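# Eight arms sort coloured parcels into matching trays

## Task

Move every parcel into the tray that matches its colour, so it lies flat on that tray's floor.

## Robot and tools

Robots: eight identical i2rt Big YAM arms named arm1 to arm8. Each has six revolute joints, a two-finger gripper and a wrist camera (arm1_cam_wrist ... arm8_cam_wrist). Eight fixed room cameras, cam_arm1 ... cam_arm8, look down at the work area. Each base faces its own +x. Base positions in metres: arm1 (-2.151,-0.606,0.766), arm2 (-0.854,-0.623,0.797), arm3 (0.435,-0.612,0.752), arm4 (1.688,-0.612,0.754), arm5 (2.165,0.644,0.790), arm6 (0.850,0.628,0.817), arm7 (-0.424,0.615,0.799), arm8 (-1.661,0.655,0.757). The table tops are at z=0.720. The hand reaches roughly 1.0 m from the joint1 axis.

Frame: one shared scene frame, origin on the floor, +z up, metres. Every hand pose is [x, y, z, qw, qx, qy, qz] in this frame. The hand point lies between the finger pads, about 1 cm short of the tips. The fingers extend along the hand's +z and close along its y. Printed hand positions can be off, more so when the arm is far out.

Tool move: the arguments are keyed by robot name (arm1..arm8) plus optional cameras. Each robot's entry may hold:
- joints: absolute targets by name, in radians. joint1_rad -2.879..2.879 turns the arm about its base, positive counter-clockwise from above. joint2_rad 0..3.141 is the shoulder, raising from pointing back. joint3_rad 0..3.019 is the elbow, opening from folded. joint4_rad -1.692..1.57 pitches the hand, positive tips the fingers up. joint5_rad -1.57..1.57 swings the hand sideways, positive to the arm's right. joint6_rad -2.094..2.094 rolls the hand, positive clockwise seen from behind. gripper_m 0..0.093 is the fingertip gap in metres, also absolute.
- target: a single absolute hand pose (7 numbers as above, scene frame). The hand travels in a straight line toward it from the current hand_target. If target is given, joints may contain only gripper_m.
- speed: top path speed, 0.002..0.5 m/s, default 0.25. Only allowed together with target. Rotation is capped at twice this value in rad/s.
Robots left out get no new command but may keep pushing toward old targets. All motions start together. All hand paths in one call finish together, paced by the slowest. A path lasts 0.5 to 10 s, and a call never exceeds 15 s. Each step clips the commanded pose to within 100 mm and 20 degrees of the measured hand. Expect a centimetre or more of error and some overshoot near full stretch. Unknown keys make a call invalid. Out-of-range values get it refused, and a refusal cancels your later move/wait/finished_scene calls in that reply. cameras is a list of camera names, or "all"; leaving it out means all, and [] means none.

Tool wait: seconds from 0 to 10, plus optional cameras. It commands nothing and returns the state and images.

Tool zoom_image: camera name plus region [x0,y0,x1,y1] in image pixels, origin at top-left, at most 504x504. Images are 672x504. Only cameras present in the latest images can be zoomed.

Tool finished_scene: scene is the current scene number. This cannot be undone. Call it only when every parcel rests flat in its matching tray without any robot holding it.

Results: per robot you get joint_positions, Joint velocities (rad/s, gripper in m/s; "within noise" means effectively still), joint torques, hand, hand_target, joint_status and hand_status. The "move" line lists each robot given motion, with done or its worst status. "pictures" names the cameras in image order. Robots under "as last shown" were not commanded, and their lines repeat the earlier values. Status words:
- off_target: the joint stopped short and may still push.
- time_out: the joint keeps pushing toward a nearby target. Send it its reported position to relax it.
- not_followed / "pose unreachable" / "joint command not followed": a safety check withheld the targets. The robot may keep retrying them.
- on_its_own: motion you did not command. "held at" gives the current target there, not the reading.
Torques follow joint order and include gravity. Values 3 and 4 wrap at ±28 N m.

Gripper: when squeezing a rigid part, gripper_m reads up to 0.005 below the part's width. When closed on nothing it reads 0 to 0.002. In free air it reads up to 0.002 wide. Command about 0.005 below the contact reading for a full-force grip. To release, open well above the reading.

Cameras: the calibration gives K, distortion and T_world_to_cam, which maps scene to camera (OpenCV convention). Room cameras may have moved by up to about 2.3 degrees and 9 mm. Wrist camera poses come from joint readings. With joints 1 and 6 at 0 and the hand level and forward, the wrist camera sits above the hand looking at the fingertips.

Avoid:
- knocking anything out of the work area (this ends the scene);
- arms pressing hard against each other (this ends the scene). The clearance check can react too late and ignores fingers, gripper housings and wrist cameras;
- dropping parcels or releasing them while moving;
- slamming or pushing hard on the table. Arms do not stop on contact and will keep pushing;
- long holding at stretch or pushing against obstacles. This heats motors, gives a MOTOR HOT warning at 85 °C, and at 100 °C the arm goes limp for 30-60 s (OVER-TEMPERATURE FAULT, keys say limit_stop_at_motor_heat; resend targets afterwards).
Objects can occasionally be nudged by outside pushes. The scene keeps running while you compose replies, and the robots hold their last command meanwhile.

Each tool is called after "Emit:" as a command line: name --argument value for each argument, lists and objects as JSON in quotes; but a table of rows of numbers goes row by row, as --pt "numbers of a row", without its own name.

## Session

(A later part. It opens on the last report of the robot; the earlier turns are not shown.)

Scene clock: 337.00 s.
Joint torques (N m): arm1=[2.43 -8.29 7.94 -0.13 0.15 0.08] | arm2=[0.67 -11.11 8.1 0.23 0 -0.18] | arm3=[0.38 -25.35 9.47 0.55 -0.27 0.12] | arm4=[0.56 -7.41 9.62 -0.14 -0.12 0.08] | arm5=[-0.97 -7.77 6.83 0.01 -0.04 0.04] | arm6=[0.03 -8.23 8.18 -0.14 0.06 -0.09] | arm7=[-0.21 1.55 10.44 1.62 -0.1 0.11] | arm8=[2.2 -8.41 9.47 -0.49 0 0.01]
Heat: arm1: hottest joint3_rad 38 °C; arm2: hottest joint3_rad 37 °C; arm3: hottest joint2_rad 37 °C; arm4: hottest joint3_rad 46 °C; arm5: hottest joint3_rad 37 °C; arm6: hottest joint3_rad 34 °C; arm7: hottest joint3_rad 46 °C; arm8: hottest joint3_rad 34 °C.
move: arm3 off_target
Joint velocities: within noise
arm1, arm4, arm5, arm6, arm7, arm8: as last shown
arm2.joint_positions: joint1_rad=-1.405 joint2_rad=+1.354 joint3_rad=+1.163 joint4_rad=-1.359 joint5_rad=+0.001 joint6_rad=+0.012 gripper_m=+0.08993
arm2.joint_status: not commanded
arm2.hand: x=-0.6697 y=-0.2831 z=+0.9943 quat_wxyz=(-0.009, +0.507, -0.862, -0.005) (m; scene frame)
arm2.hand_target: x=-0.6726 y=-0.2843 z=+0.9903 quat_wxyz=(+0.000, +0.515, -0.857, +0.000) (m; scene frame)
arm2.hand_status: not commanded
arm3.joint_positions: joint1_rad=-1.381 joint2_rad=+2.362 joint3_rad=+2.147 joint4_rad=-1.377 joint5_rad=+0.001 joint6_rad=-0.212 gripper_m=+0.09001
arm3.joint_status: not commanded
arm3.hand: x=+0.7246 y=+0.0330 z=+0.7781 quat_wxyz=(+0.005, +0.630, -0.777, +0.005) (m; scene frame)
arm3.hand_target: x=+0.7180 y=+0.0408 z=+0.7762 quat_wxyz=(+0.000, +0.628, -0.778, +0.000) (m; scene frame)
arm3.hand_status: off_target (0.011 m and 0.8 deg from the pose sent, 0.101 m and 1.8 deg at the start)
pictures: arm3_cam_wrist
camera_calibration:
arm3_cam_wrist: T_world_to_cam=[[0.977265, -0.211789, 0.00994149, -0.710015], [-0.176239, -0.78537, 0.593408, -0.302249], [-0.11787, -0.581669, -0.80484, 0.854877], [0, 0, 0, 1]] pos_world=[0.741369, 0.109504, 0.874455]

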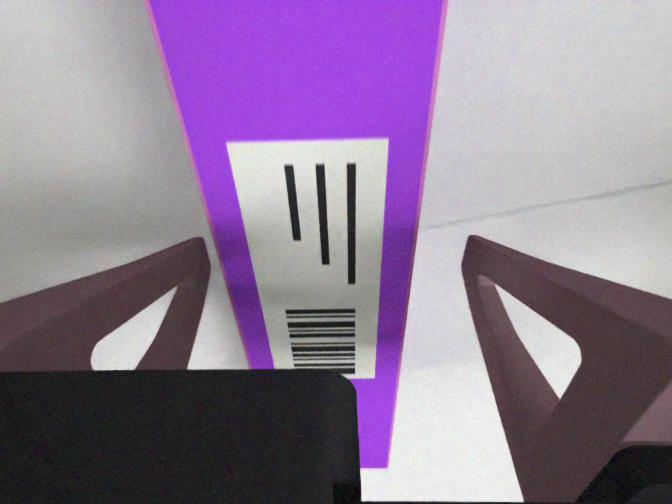

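Emit:
move --arm3 '{"joints":{"gripper_m":0.045}}' --cameras '[]'

Emit:
move --arm3 '{"target":[0.585,-0.275,0.99,0,0.628,-0.778,0],"speed":0.25}' --cameras '[]'

Emit:
move --arm3 '{"joints":{"joint1_rad":0.288,"joint6_rad":0}}' --cameras '["cam_arm3"]'

Emit:
move --arm3 '{"target":[-0.2,-0.405,0.85,0,0.988,-0.156,0],"speed":0.25}' --cameras '[]'

Emit:
move --arm3 '{"target":[-0.2,-0.405,0.783,0,0.988,-0.156,0],"speed":0.12}' --cameras '[]'

Emit:
move --arm3 '{"target":[-0.2,-0.405,0.768,0,0.988,-0.156,0],"speed":0.05}' --cameras '["cam_arm3"]'

Scene clock: 348.23 s.
Joint torques (N m): arm1=[2.02 -7.77 7.87 -0.17 0.13 0.07] | arm2=[0.62 -11.11 8.1 0.23 0 -0.18] | arm3=[0.32 -25.47 9.37 0.65 -0.25 0.13] | arm4=[0.56 -7.41 9.62 -0.14 -0.12 0.09] | arm5=[-0.79 -7.53 7.06 -0.09 -0.06 0.04] | arm6=[0.03 -8.23 8.18 -0.14 0.06 -0.1] | arm7=[-0.44 1.55 10.44 1.62 -0.08 0.12] | arm8=[2.32 -8.41 9.48 -0.57 0.01 0.02]
Heat: arm1: hottest joint3_rad 38 °C; arm2: hottest joint3_rad 37 °C; arm3: hottest joint2_rad 35 °C; arm4: hottest joint3_rad 45 °C; arm5: hottest joint3_rad 37 °C; arm6: hottest joint3_rad 34 °C; arm7: hottest joint3_rad 46 °C; arm8: hottest joint3_rad 34 °C.
move: arm3 off_target
Joint velocities: within noise
arm1, arm2, arm4, arm5, arm6, arm7, arm8: as last shown
arm3.joint_positions: joint1_rad=-1.381 joint2_rad=+2.362 joint3_rad=+2.147 joint4_rad=-1.377 joint5_rad=+0.000 joint6_rad=-0.212 gripper_m=+0.05817
arm3.joint_status: gripper_m off_target (ended at +0.05820, target +0.04500)
arm3.hand: x=+0.7245 y=+0.0331 z=+0.7781 quat_wxyz=(+0.006, +0.629, -0.777, +0.004) (m; scene frame)
arm3.hand_target: x=+0.7179 y=+0.0408 z=+0.7762 quat_wxyz=(+0.000, +0.628, -0.778, +0.000) (m; scene frame)
arm3.hand_status: not commanded
pictures: none
No camera images: "cameras" was empty.

Scene clock: 350.67 s.
Joint torques (N m): arm1=[2.61 -7.94 7.94 -0.01 0.16 0.08] | arm2=[0.62 -11.11 8.1 0.23 0 -0.18] | arm3=[-0.56 -11.93 9.37 -0.27 -0.19 0] | arm4=[0.56 -7.36 9.62 -0.14 -0.12 0.08] | arm5=[-1.08 -7.82 6.97 -0.12 -0.02 0.05] | arm6=[0.03 -8.29 8.17 -0.13 0.06 -0.1] | arm7=[-0.44 1.55 10.44 1.62 -0.08 0.12] | arm8=[2.32 -8.29 9.46 -0.54 0 0.02]
Heat: arm1: hottest joint3_rad 38 °C; arm2: hottest joint3_rad 37 °C; arm3: hottest joint2_rad 35 °C; arm4: hottest joint3_rad 45 °C; arm5: hottest joint3_rad 37 °C; arm6: hottest joint3_rad 34 °C; arm7: hottest joint3_rad 46 °C; arm8: hottest joint3_rad 34 °C.
move: arm3 done
Joint velocities: within noise
arm1, arm2, arm4, arm5, arm6, arm8: as last shown
arm3.joint_positions: joint1_rad=-1.381 joint2_rad=+1.323 joint3_rad=+1.227 joint4_rad=-1.481 joint5_rad=-0.001 joint6_rad=-0.212 gripper_m=+0.05817
arm3.joint_status: not commanded
arm3.hand: x=+0.5869 y=-0.2724 z=+0.9860 quat_wxyz=(-0.001, +0.630, -0.777, +0.001) (m; scene frame)
arm3.hand_target: x=+0.5851 y=-0.2750 z=+0.9900 quat_wxyz=(+0.000, +0.628, -0.778, +0.000) (m; scene frame)
arm3.hand_status: done (0.005 m and 0.2 deg from the pose sent, 0.399 m and 0.8 deg at the start)
arm7.joint_positions: joint1_rad=-0.316 joint2_rad=+0.535 joint3_rad=+1.368 joint4_rad=-1.177 joint5_rad=-0.073 joint6_rad=-0.126 gripper_m=+0.09396
arm7.joint_status: not commanded
arm7.hand: x=-0.2873 y=+0.4416 z=+1.3804 quat_wxyz=(-0.508, -0.311, -0.757, +0.270) (m; scene frame)
arm7.hand_target: x=-0.2897 y=+0.4449 z=+1.3917 quat_wxyz=(-0.517, -0.307, -0.750, +0.275) (m; scene frame)
arm7.hand_status: not commanded
pictures: none
No camera images: "cameras" was empty.

Scene clock: 352.63 s.
Joint torques (N m): arm1=[2.2 -8.18 7.88 -0.02 0.14 0.07] | arm2=[0.62 -11.11 8.09 0.23 0 -0.18] | arm3=[-0.5 -11.93 9.39 -0.29 -0.08 0.14] | arm4=[0.56 -7.36 9.62 -0.14 -0.12 0.08] | arm5=[0.44 -7.36 6.93 -0.06 -0.04 0.05] | arm6=[0.03 -8.29 8.2 -0.14 0.06 -0.09] | arm7=[-0.21 1.44 10.44 1.63 -0.1 0.11] | arm8=[2.26 -8.59 9.46 -0.53 0.02 0.01]
Heat: arm1: hottest joint3_rad 38 °C; arm2: hottest joint3_rad 37 °C; arm3: hottest joint2_rad 35 °C; arm4: hottest joint3_rad 45 °C; arm5: hottest joint3_rad 37 °C; arm6: hottest joint3_rad 34 °C; arm7: hottest joint3_rad 46 °C; arm8: hottest joint3_rad 34 °C.
move: arm3 done
Joint velocities: within noise
arm1, arm2, arm4, arm5, arm6, arm7, arm8: as last shown
arm3.joint_positions: joint1_rad=+0.286 joint2_rad=+1.323 joint3_rad=+1.227 joint4_rad=-1.481 joint5_rad=-0.004 joint6_rad=-0.016 gripper_m=+0.05816
arm3.joint_status: all done
arm3.hand: x=+0.0801 y=-0.4941 z=+0.9819 quat_wxyz=(-0.001, +0.988, -0.154, +0.005) (m; scene frame)
arm3.hand_target: x=+0.0828 y=-0.4957 z=+0.9859 quat_wxyz=(-0.001, +0.987, -0.161, +0.006) (m; scene frame)
arm3.hand_status: not commanded
pictures: cam_arm3

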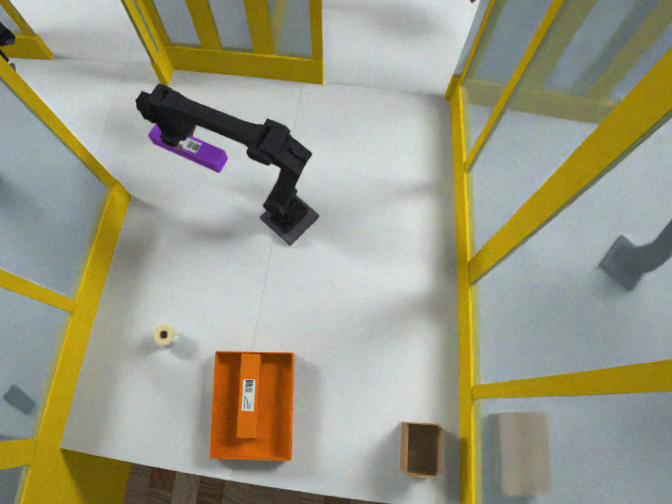

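Scene clock: 354.97 s.
Joint torques (N m): arm1=[2.55 -7.65 7.91 -0.06 0.15 0.08] | arm2=[0.62 -11.11 8.1 0.23 0 -0.18] | arm3=[-0.26 -23.24 14.05 -0.42 -0.24 0.09] | arm4=[0.56 -7.41 9.62 -0.14 -0.12 0.09] | arm5=[-0.73 -7.88 6.93 -0.06 -0.03 0.05] | arm6=[-0.03 -8.29 8.17 -0.16 0.07 -0.1] | arm7=[-0.38 1.49 10.44 1.62 -0.09 0.11] | arm8=[2.2 -8.35 9.48 -0.55 0.01 0.02]
Heat: arm1: hottest joint3_rad 37 °C; arm2: hottest joint3_rad 37 °C; arm3: hottest joint2_rad 35 °C; arm4: hottest joint3_rad 45 °C; arm5: hottest joint3_rad 37 °C; arm6: hottest joint3_rad 34 °C; arm7: hottest joint3_rad 46 °C; arm8: hottest joint3_rad 34 °C.
move: arm3 off_target
Joint velocities: within noise
arm1.joint_positions: joint1_rad=-1.542 joint2_rad=+1.332 joint3_rad=+1.227 joint4_rad=-1.442 joint5_rad=+0.005 joint6_rad=-0.027 gripper_m=+0.08989
arm1.joint_status: not commanded
arm1.hand: x=-2.3012 y=-0.9575 z=+0.9980 quat_wxyz=(-0.010, -0.825, -0.566, +0.013) (m; scene frame)
arm1.hand_target: x=-2.2951 y=-0.9548 z=+0.9901 quat_wxyz=(+0.000, -0.823, -0.568, +0.000) (m; scene frame)
arm1.hand_status: not commanded
arm2, arm4, arm5, arm7, arm8: as last shown
arm3.joint_positions: joint1_rad=+0.286 joint2_rad=+2.154 joint3_rad=+1.940 joint4_rad=-1.393 joint5_rad=-0.004 joint6_rad=-0.016 gripper_m=+0.05816
arm3.joint_status: not commanded
arm3.hand: x=-0.1824 y=-0.4047 z=+0.8320 quat_wxyz=(+0.002, +0.988, -0.154, +0.020) (m; scene frame)
arm3.hand_target: x=-0.1989 y=-0.4054 z=+0.8501 quat_wxyz=(+0.000, +0.988, -0.156, -0.001) (m; scene frame)
arm3.hand_status: off_target (0.025 m and 2.3 deg from the pose sent, 0.322 m and 0.7 deg at the start)
arm6.joint_positions: joint1_rad=-0.408 joint2_rad=+1.378 joint3_rad=+1.108 joint4_rad=-1.307 joint5_rad=-0.001 joint6_rad=-0.007 gripper_m=+0.08990
arm6.joint_status: not commanded
arm6.hand: x=+1.0485 y=+0.3011 z=+0.9845 quat_wxyz=(+0.002, -0.488, -0.873, -0.002) (m; scene frame)
arm6.hand_target: x=+1.0500 y=+0.3042 z=+0.9898 quat_wxyz=(+0.000, -0.484, -0.875, +0.000) (m; scene frame)
arm6.hand_status: not commanded
pictures: none
No camera images: "cameras" was empty.

Scene clock: 356.20 s.
Joint torques (N m): arm1=[2.26 -7.88 7.92 -0.1 0.17 0.08] | arm2=[0.62 -11.11 8.1 0.24 0 -0.18] | arm3=[-0.15 -24.47 9.36 0.58 -0.24 0.11] | arm4=[0.56 -7.41 9.62 -0.14 -0.12 0.09] | arm5=[-0.67 -7.82 6.84 0.05 -0.1 0.02] | arm6=[0.09 -8.29 8.17 -0.14 0.07 -0.09] | arm7=[-0.21 1.55 10.47 1.63 -0.08 0.12] | arm8=[2.37 -8.23 9.51 -0.51 0 0]
Heat: arm1: hottest joint3_rad 37 °C; arm2: hottest joint3_rad 37 °C; arm3: hottest joint2_rad 35 °C; arm4: hottest joint3_rad 45 °C; arm5: hottest joint3_rad 37 °C; arm6: hottest joint3_rad 34 °C; arm7: hottest joint3_rad 46 °C; arm8: hottest joint3_rad 34 °C.
move: arm3 done
Joint velocities: within noise
arm1, arm2, arm5, arm6, arm7, arm8: as last shown
arm3.joint_positions: joint1_rad=+0.286 joint2_rad=+2.212 joint3_rad=+1.901 joint4_rad=-1.278 joint5_rad=-0.004 joint6_rad=-0.016 gripper_m=+0.05816
arm3.joint_status: not commanded
arm3.hand: x=-0.1923 y=-0.4010 z=+0.7801 quat_wxyz=(+0.000, +0.988, -0.154, +0.011) (m; scene frame)
arm3.hand_target: x=-0.1999 y=-0.4050 z=+0.7831 quat_wxyz=(+0.000, +0.988, -0.156, +0.000) (m; scene frame)
arm3.hand_status: done (0.009 m and 1.3 deg from the pose sent, 0.052 m and 2.3 deg at the start)
arm4.joint_positions: joint1_rad=-1.869 joint2_rad=+1.304 joint3_rad=+1.235 joint4_rad=-1.478 joint5_rad=-0.014 joint6_rad=+0.036 gripper_m=+0.08991
arm4.joint_status: not commanded
arm4.hand: x=+1.9197 y=-0.9053 z=+0.9956 quat_wxyz=(-0.011, -0.459, -0.889, +0.006) (m; scene frame)
arm4.hand_target: x=+1.9199 y=-0.8999 z=+0.9900 quat_wxyz=(+0.000, -0.457, -0.889, +0.000) (m; scene frame)
arm4.hand_status: not commanded
pictures: none
No camera images: "cameras" was empty.

Scene clock: 357.17 s.
Joint torques (N m): arm1=[2.14 -7.82 7.87 -0.01 0.17 0.09] | arm2=[0.62 -11.11 8.1 0.23 0 -0.18] | arm3=[-0.03 -23 8.51 0.84 -0.22 0.11] | arm4=[0.56 -7.36 9.62 -0.14 -0.12 0.09] | arm5=[-0.26 -7.71 6.89 -0.08 -0.11 0.05] | arm6=[0.03 -8.23 8.18 -0.16 0.06 -0.1] | arm7=[-0.32 1.61 10.44 1.58 -0.08 0.11] | arm8=[2.37 -8.41 9.5 -0.46 0.02 0.01]
Heat: arm1: hottest joint3_rad 37 °C; arm2: hottest joint3_rad 37 °C; arm3: hottest joint2_rad 35 °C; arm4: hottest joint3_rad 45 °C; arm5: hottest joint3_rad 37 °C; arm6: hottest joint3_rad 34 °C; arm7: hottest joint3_rad 46 °C; arm8: hottest joint3_rad 34 °C.
move: arm3 off_target
Joint velocities: within noise
arm1, arm2, arm4, arm5, arm6, arm7, arm8: as last shown
arm3.joint_positions: joint1_rad=+0.286 joint2_rad=+2.212 joint3_rad=+1.894 joint4_rad=-1.254 joint5_rad=-0.004 joint6_rad=-0.016 gripper_m=+0.05816
arm3.joint_status: not commanded
arm3.hand: x=-0.1954 y=-0.3999 z=+0.7773 quat_wxyz=(-0.001, +0.988, -0.154, +0.003) (m; scene frame)
arm3.hand_target: x=-0.1998 y=-0.4050 z=+0.7681 quat_wxyz=(+0.000, +0.988, -0.156, +0.000) (m; scene frame)
arm3.hand_status: off_target (0.012 m and 0.4 deg from the pose sent, 0.015 m and 1.3 deg at the start)
pictures: cam_arm3

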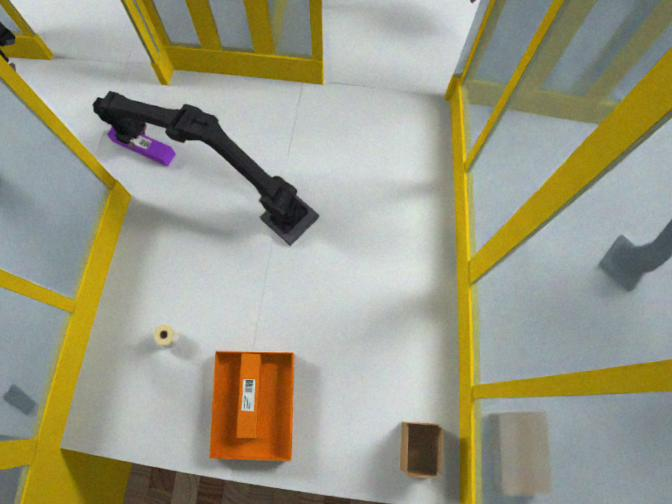

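Emit:
move --arm3 '{"joints":{"gripper_m":0.09}}' --arm2 '{"joints":{"joint1_rad":-1.9,"joint6_rad":0.635}}' --cameras '[]'

Emit:
move --arm3 '{"target":[0.085,-0.495,0.99,0,0.988,-0.156,0],"speed":0.3}' --arm2 '{"joints":{"joint1_rad":-2.159}}' --cameras '[]'

Emit:
move --arm2 '{"target":[-0.195,-0.398,0.885,0,0.1538,0.9881,0],"speed":0.35}' --arm3 '{"joints":{"joint1_rad":-0.6}}' --cameras '["arm2_cam_wrist"]'

Scene clock: 373.57 s.
Joint torques (N m): arm1=[2.14 -8.06 7.88 -0.02 0.15 0.07] | arm2=[-0.15 -11.11 8.09 0.2 0.04 0.09] | arm3=[-0.21 -23.18 8.49 0.64 -0.23 0.1] | arm4=[0.56 -7.36 9.62 -0.14 -0.12 0.08] | arm5=[-0.56 -7.82 6.97 -0.09 -0.05 0] | arm6=[0.03 -8.23 8.2 -0.16 0.06 -0.1] | arm7=[-0.38 1.49 10.47 1.54 -0.1 0.12] | arm8=[2.55 -8.29 9.52 -0.51 0.01 -0.01]
Heat: arm1: hottest joint3_rad 37 °C; arm2: hottest joint3_rad 37 °C; arm3: hottest joint2_rad 36 °C; arm4: hottest joint3_rad 44 °C; arm5: hottest joint3_rad 37 °C; arm6: hottest joint3_rad 34 °C; arm7: hottest joint3_rad 47 °C; arm8: hottest joint3_rad 34 °C.
move: arm2 done; arm3 done
Joint velocities: within noise
arm1, arm4, arm6, arm7: as last shown
arm2.joint_positions: joint1_rad=-1.896 joint2_rad=+1.354 joint3_rad=+1.163 joint4_rad=-1.359 joint5_rad=+0.002 joint6_rad=+0.621 gripper_m=+0.08994
arm2.joint_status: all done
arm2.hand: x=-0.5312 y=-0.4101 z=+0.9941 quat_wxyz=(-0.009, -0.018, -1.000, -0.006) (m; scene frame)
arm2.hand_target: x=-0.5324 y=-0.4128 z=+0.9901 quat_wxyz=(+0.000, -0.027, -1.000, +0.000) (m; scene frame)
arm2.hand_status: not commanded
arm3.joint_positions: joint1_rad=+0.286 joint2_rad=+2.212 joint3_rad=+1.894 joint4_rad=-1.248 joint5_rad=-0.004 joint6_rad=-0.016 gripper_m=+0.08997
arm3.joint_status: all done
arm3.hand: x=-0.1966 y=-0.3995 z=+0.7773 quat_wxyz=(-0.001, +0.988, -0.154, +0.000) (m; scene frame)
arm3.hand_target: x=-0.1998 y=-0.4050 z=+0.7682 quat_wxyz=(+0.000, +0.988, -0.156, +0.000) (m; scene frame)
arm3.hand_status: not commanded
arm5.joint_positions: joint1_rad=+1.571 joint2_rad=+1.355 joint3_rad=+1.178 joint4_rad=-1.377 joint5_rad=+0.000 joint6_rad=-0.002 gripper_m=+0.08988
arm5.joint_status: not commanded
arm5.hand: x=+2.0635 y=+0.2690 z=+0.9897 quat_wxyz=(+0.004, +0.793, +0.610, -0.003) (m; scene frame)
arm5.hand_target: x=+2.0650 y=+0.2700 z=+0.9901 quat_wxyz=(+0.000, +0.794, +0.607, +0.000) (m; scene frame)
arm5.hand_status: not commanded
arm8.joint_positions: joint1_rad=+0.330 joint2_rad=+1.301 joint3_rad=+1.219 joint4_rad=-1.468 joint5_rad=-0.002 joint6_rad=+0.006 gripper_m=+0.08993
arm8.joint_status: not commanded
arm8.hand: x=-1.7625 y=+0.2975 z=+0.9944 quat_wxyz=(-0.008, -0.799, -0.601, +0.008) (m; scene frame)
arm8.hand_target: x=-1.7601 y=+0.3001 z=+0.9901 quat_wxyz=(+0.000, -0.799, -0.601, +0.000) (m; scene frame)
arm8.hand_status: not commanded
pictures: none
No camera images: "cameras" was empty.

Scene clock: 375.63 s.
Joint torques (N m): arm1=[1.85 -8.18 7.91 -0.12 0.16 0.09] | arm2=[0.21 -11.11 8.09 0.2 0.02 0.07] | arm3=[-0.85 -11.28 9.37 -0.28 -0.21 -0.04] | arm4=[0.56 -7.41 9.62 -0.14 -0.12 0.08] | arm5=[-0.26 -7.59 6.89 -0.08 -0.07 0.02] | arm6=[0.03 -8.35 8.18 -0.16 0.06 -0.1] | arm7=[-0.5 1.61 10.44 1.62 -0.08 0.11] | arm8=[2.43 -8.23 9.5 -0.49 0 0.01]
Heat: arm1: hottest joint3_rad 37 °C; arm2: hottest joint3_rad 37 °C; arm3: hottest joint2_rad 36 °C; arm4: hottest joint3_rad 44 °C; arm5: hottest joint3_rad 37 °C; arm6: hottest joint3_rad 34 °C; arm7: hottest joint3_rad 47 °C; arm8: hottest joint3_rad 34 °C.
move: arm2 done; arm3 done
Joint velocities: within noise
arm1, arm4, arm5, arm6, arm7, arm8: as last shown
arm2.joint_positions: joint1_rad=-2.158 joint2_rad=+1.354 joint3_rad=+1.163 joint4_rad=-1.359 joint5_rad=+0.002 joint6_rad=+0.622 gripper_m=+0.08994
arm2.joint_status: all done
arm2.hand: x=-0.4870 y=-0.5012 z=+0.9940 quat_wxyz=(-0.009, -0.149, -0.989, -0.004) (m; scene frame)
arm2.hand_target: x=-0.4893 y=-0.5021 z=+0.9900 quat_wxyz=(+0.000, -0.156, -0.988, +0.000) (m; scene frame)
arm2.hand_status: not commanded
arm3.joint_positions: joint1_rad=+0.286 joint2_rad=+1.304 joint3_rad=+1.226 joint4_rad=-1.481 joint5_rad=-0.005 joint6_rad=-0.016 gripper_m=+0.08997
arm3.joint_status: not commanded
arm3.hand: x=+0.0823 y=-0.4951 z=+0.9885 quat_wxyz=(-0.002, +0.988, -0.154, -0.004) (m; scene frame)
arm3.hand_target: x=+0.0850 y=-0.4950 z=+0.9900 quat_wxyz=(+0.000, +0.988, -0.156, +0.000) (m; scene frame)
arm3.hand_status: done (0.003 m and 0.5 deg from the pose sent, 0.366 m and 0.3 deg at the start)
pictures: none
No camera images: "cameras" was empty.

Scene clock: 377.77 s.
Joint torques (N m): arm1=[2.26 -7.94 7.92 -0.06 0.15 0.07] | arm2=[1.03 -24.76 11.81 0.17 0.02 0.08] | arm3=[-1.79 -11.16 9.37 -0.25 -0.21 -0.04] | arm4=[0.56 -7.36 9.62 -0.14 -0.12 0.08] | arm5=[-0.56 -7.59 6.76 0.05 -0.03 0.07] | arm6=[0.03 -8.29 8.2 -0.14 0.07 -0.1] | arm7=[-0.38 1.55 10.45 1.58 -0.1 0.11] | arm8=[2.32 -8.23 9.47 -0.47 0.02 0.01]
Heat: arm1: hottest joint3_rad 37 °C; arm2: hottest joint3_rad 37 °C; arm3: hottest joint2_rad 36 °C; arm4: hottest joint3_rad 44 °C; arm5: hottest joint3_rad 37 °C; arm6: hottest joint3_rad 34 °C; arm7: hottest joint3_rad 47 °C; arm8: hottest joint3_rad 34 °C.
move: arm2 off_target; arm3 done
Joint velocities: within noise
arm1, arm4, arm5, arm6, arm7, arm8: as last shown
arm2.joint_positions: joint1_rad=-2.158 joint2_rad=+2.245 joint3_rad=+2.103 joint4_rad=-1.443 joint5_rad=+0.002 joint6_rad=+0.625 gripper_m=+0.08994
arm2.joint_status: not commanded
arm2.hand: x=-0.2036 y=-0.4063 z=+0.8811 quat_wxyz=(+0.007, -0.151, -0.989, +0.004) (m; scene frame)
arm2.hand_target: x=-0.1955 y=-0.3981 z=+0.8849 quat_wxyz=(+0.000, -0.154, -0.988, +0.000) (m; scene frame)
arm2.hand_status: off_target (0.013 m and 0.9 deg from the pose sent, 0.328 m and 1.3 deg at the start)
arm3.joint_positions: joint1_rad=-0.587 joint2_rad=+1.304 joint3_rad=+1.226 joint4_rad=-1.482 joint5_rad=-0.005 joint6_rad=-0.016 gripper_m=+0.08998
arm3.joint_status: all done
arm3.hand: x=+0.2983 y=-0.2680 z=+0.9911 quat_wxyz=(-0.005, +0.831, -0.557, -0.005) (m; scene frame)
arm3.hand_target: x=+0.3033 y=-0.2687 z=+0.9925 quat_wxyz=(-0.002, +0.827, -0.563, -0.003) (m; scene frame)
arm3.hand_status: not commanded
pictures: arm2_cam_wrist
camera_calibration:
arm2_cam_wrist: T_world_to_cam=[[-0.302809, -0.952804, 0.0216949, -0.469048], [-0.76341, 0.256119, 0.592966, -0.569441], [-0.570537, 0.162993, -0.804935, 0.779903], [0, 0, 0, 1]] pos_world=[-0.131785, -0.428185, 0.975607]

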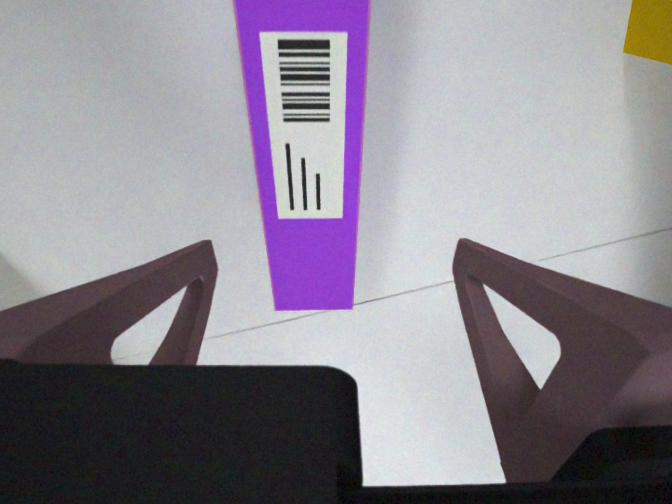

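Emit:
move --arm2 '{"target":[-0.175,-0.387,0.88,0,0.1538,0.9881,0],"speed":0.3}' --cameras '[]'

Emit:
move --arm2 '{"target":[-0.178,-0.391,0.768,0,0.1538,0.9881,0],"speed":0.2}' --cameras '["arm2_cam_wrist"]'

Scene clock: 385.73 s.
Joint torques (N m): arm1=[2.2 -7.88 7.92 -0.12 0.16 0.07] | arm2=[0.85 -25.7 11.93 0.12 0.02 0.08] | arm3=[-1.79 -11.16 9.4 -0.23 -0.22 -0.04] | arm4=[0.56 -7.41 9.62 -0.16 -0.12 0.08] | arm5=[-0.67 -7.18 6.93 -0.17 -0.07 -0.03] | arm6=[0.03 -8.29 8.2 -0.13 0.06 -0.09] | arm7=[-0.26 1.67 10.44 1.57 -0.08 0.13] | arm8=[2.2 -8.47 9.54 -0.53 0.01 0.01]
Heat: arm1: hottest joint3_rad 37 °C; arm2: hottest joint3_rad 38 °C; arm3: hottest joint2_rad 35 °C; arm4: hottest joint3_rad 44 °C; arm5: hottest joint3_rad 37 °C; arm6: hottest joint3_rad 34 °C; arm7: hottest joint3_rad 47 °C; arm8: hottest joint3_rad 34 °C.
move: arm2 off_target
Joint velocities: within noise
arm1, arm3, arm4, arm5, arm6, arm8: as last shown
arm2.joint_positions: joint1_rad=-2.152 joint2_rad=+2.331 joint3_rad=+2.246 joint4_rad=-1.500 joint5_rad=+0.002 joint6_rad=+0.631 gripper_m=+0.08994
arm2.joint_status: not commanded
arm2.hand: x=-0.1827 y=-0.3950 z=+0.8774 quat_wxyz=(+0.006, -0.150, -0.989, +0.003) (m; scene frame)
arm2.hand_target: x=-0.1755 y=-0.3871 z=+0.8801 quat_wxyz=(-0.001, -0.154, -0.988, +0.000) (m; scene frame)
arm2.hand_status: off_target (0.011 m and 0.9 deg from the pose sent, 0.035 m and 0.9 deg at the start)
arm7.joint_positions: joint1_rad=-0.316 joint2_rad=+0.535 joint3_rad=+1.368 joint4_rad=-1.177 joint5_rad=-0.073 joint6_rad=-0.126 gripper_m=+0.09396
arm7.joint_status: not commanded
arm7.hand: x=-0.2873 y=+0.4416 z=+1.3804 quat_wxyz=(-0.508, -0.311, -0.757, +0.270) (m; scene frame)
arm7.hand_target: x=-0.2897 y=+0.4449 z=+1.3917 quat_wxyz=(-0.517, -0.307, -0.750, +0.275) (m; scene frame)
arm7.hand_status: not commanded
pictures: none
No camera images: "cameras" was empty.

Scene clock: 387.00 s.
Joint torques (N m): arm1=[2.2 -7.41 7.92 -0.12 0.13 0.09] | arm2=[0.44 -27.11 8.65 0.87 0.02 0.04] | arm3=[-1.73 -11.22 9.37 -0.27 -0.21 -0.03] | arm4=[0.56 -7.41 9.62 -0.16 -0.12 0.08] | arm5=[-0.62 -7.71 7.04 -0.12 -0.09 0.04] | arm6=[-0.03 -8.29 8.18 -0.16 0.06 -0.1] | arm7=[-0.32 1.67 10.45 1.62 -0.1 0.12] | arm8=[2.61 -8.41 9.47 -0.51 0 0.01]
Heat: arm1: hottest joint3_rad 37 °C; arm2: hottest joint3_rad 38 °C; arm3: hottest joint2_rad 35 °C; arm4: hottest joint3_rad 44 °C; arm5: hottest joint3_rad 37 °C; arm6: hottest joint3_rad 34 °C; arm7: hottest joint3_rad 47 °C; arm8: hottest joint3_rad 34 °C.
move: arm2 done
Joint velocities: within noise
arm1, arm3, arm4, arm5, arm6, arm7, arm8: as last shown
arm2.joint_positions: joint1_rad=-2.152 joint2_rad=+2.407 joint3_rad=+2.103 joint4_rad=-1.278 joint5_rad=+0.002 joint6_rad=+0.631 gripper_m=+0.08994
arm2.joint_status: not commanded
arm2.hand: x=-0.1819 y=-0.3946 z=+0.7710 quat_wxyz=(+0.005, -0.151, -0.989, +0.003) (m; scene frame)
arm2.hand_target: x=-0.1781 y=-0.3909 z=+0.7680 quat_wxyz=(+0.000, -0.154, -0.988, +0.000) (m; scene frame)
arm2.hand_status: done (0.006 m and 0.7 deg from the pose sent, 0.110 m and 0.9 deg at the start)
pictures: arm2_cam_wrist
camera_calibration:
arm2_cam_wrist: T_world_to_cam=[[-0.302524, -0.952943, 0.0194899, -0.447274], [-0.765663, 0.255146, 0.590474, -0.489432], [-0.567661, 0.16371, -0.806821, 0.704], [0, 0, 0, 1]] pos_world=[-0.110418, -0.416601, 0.865716]

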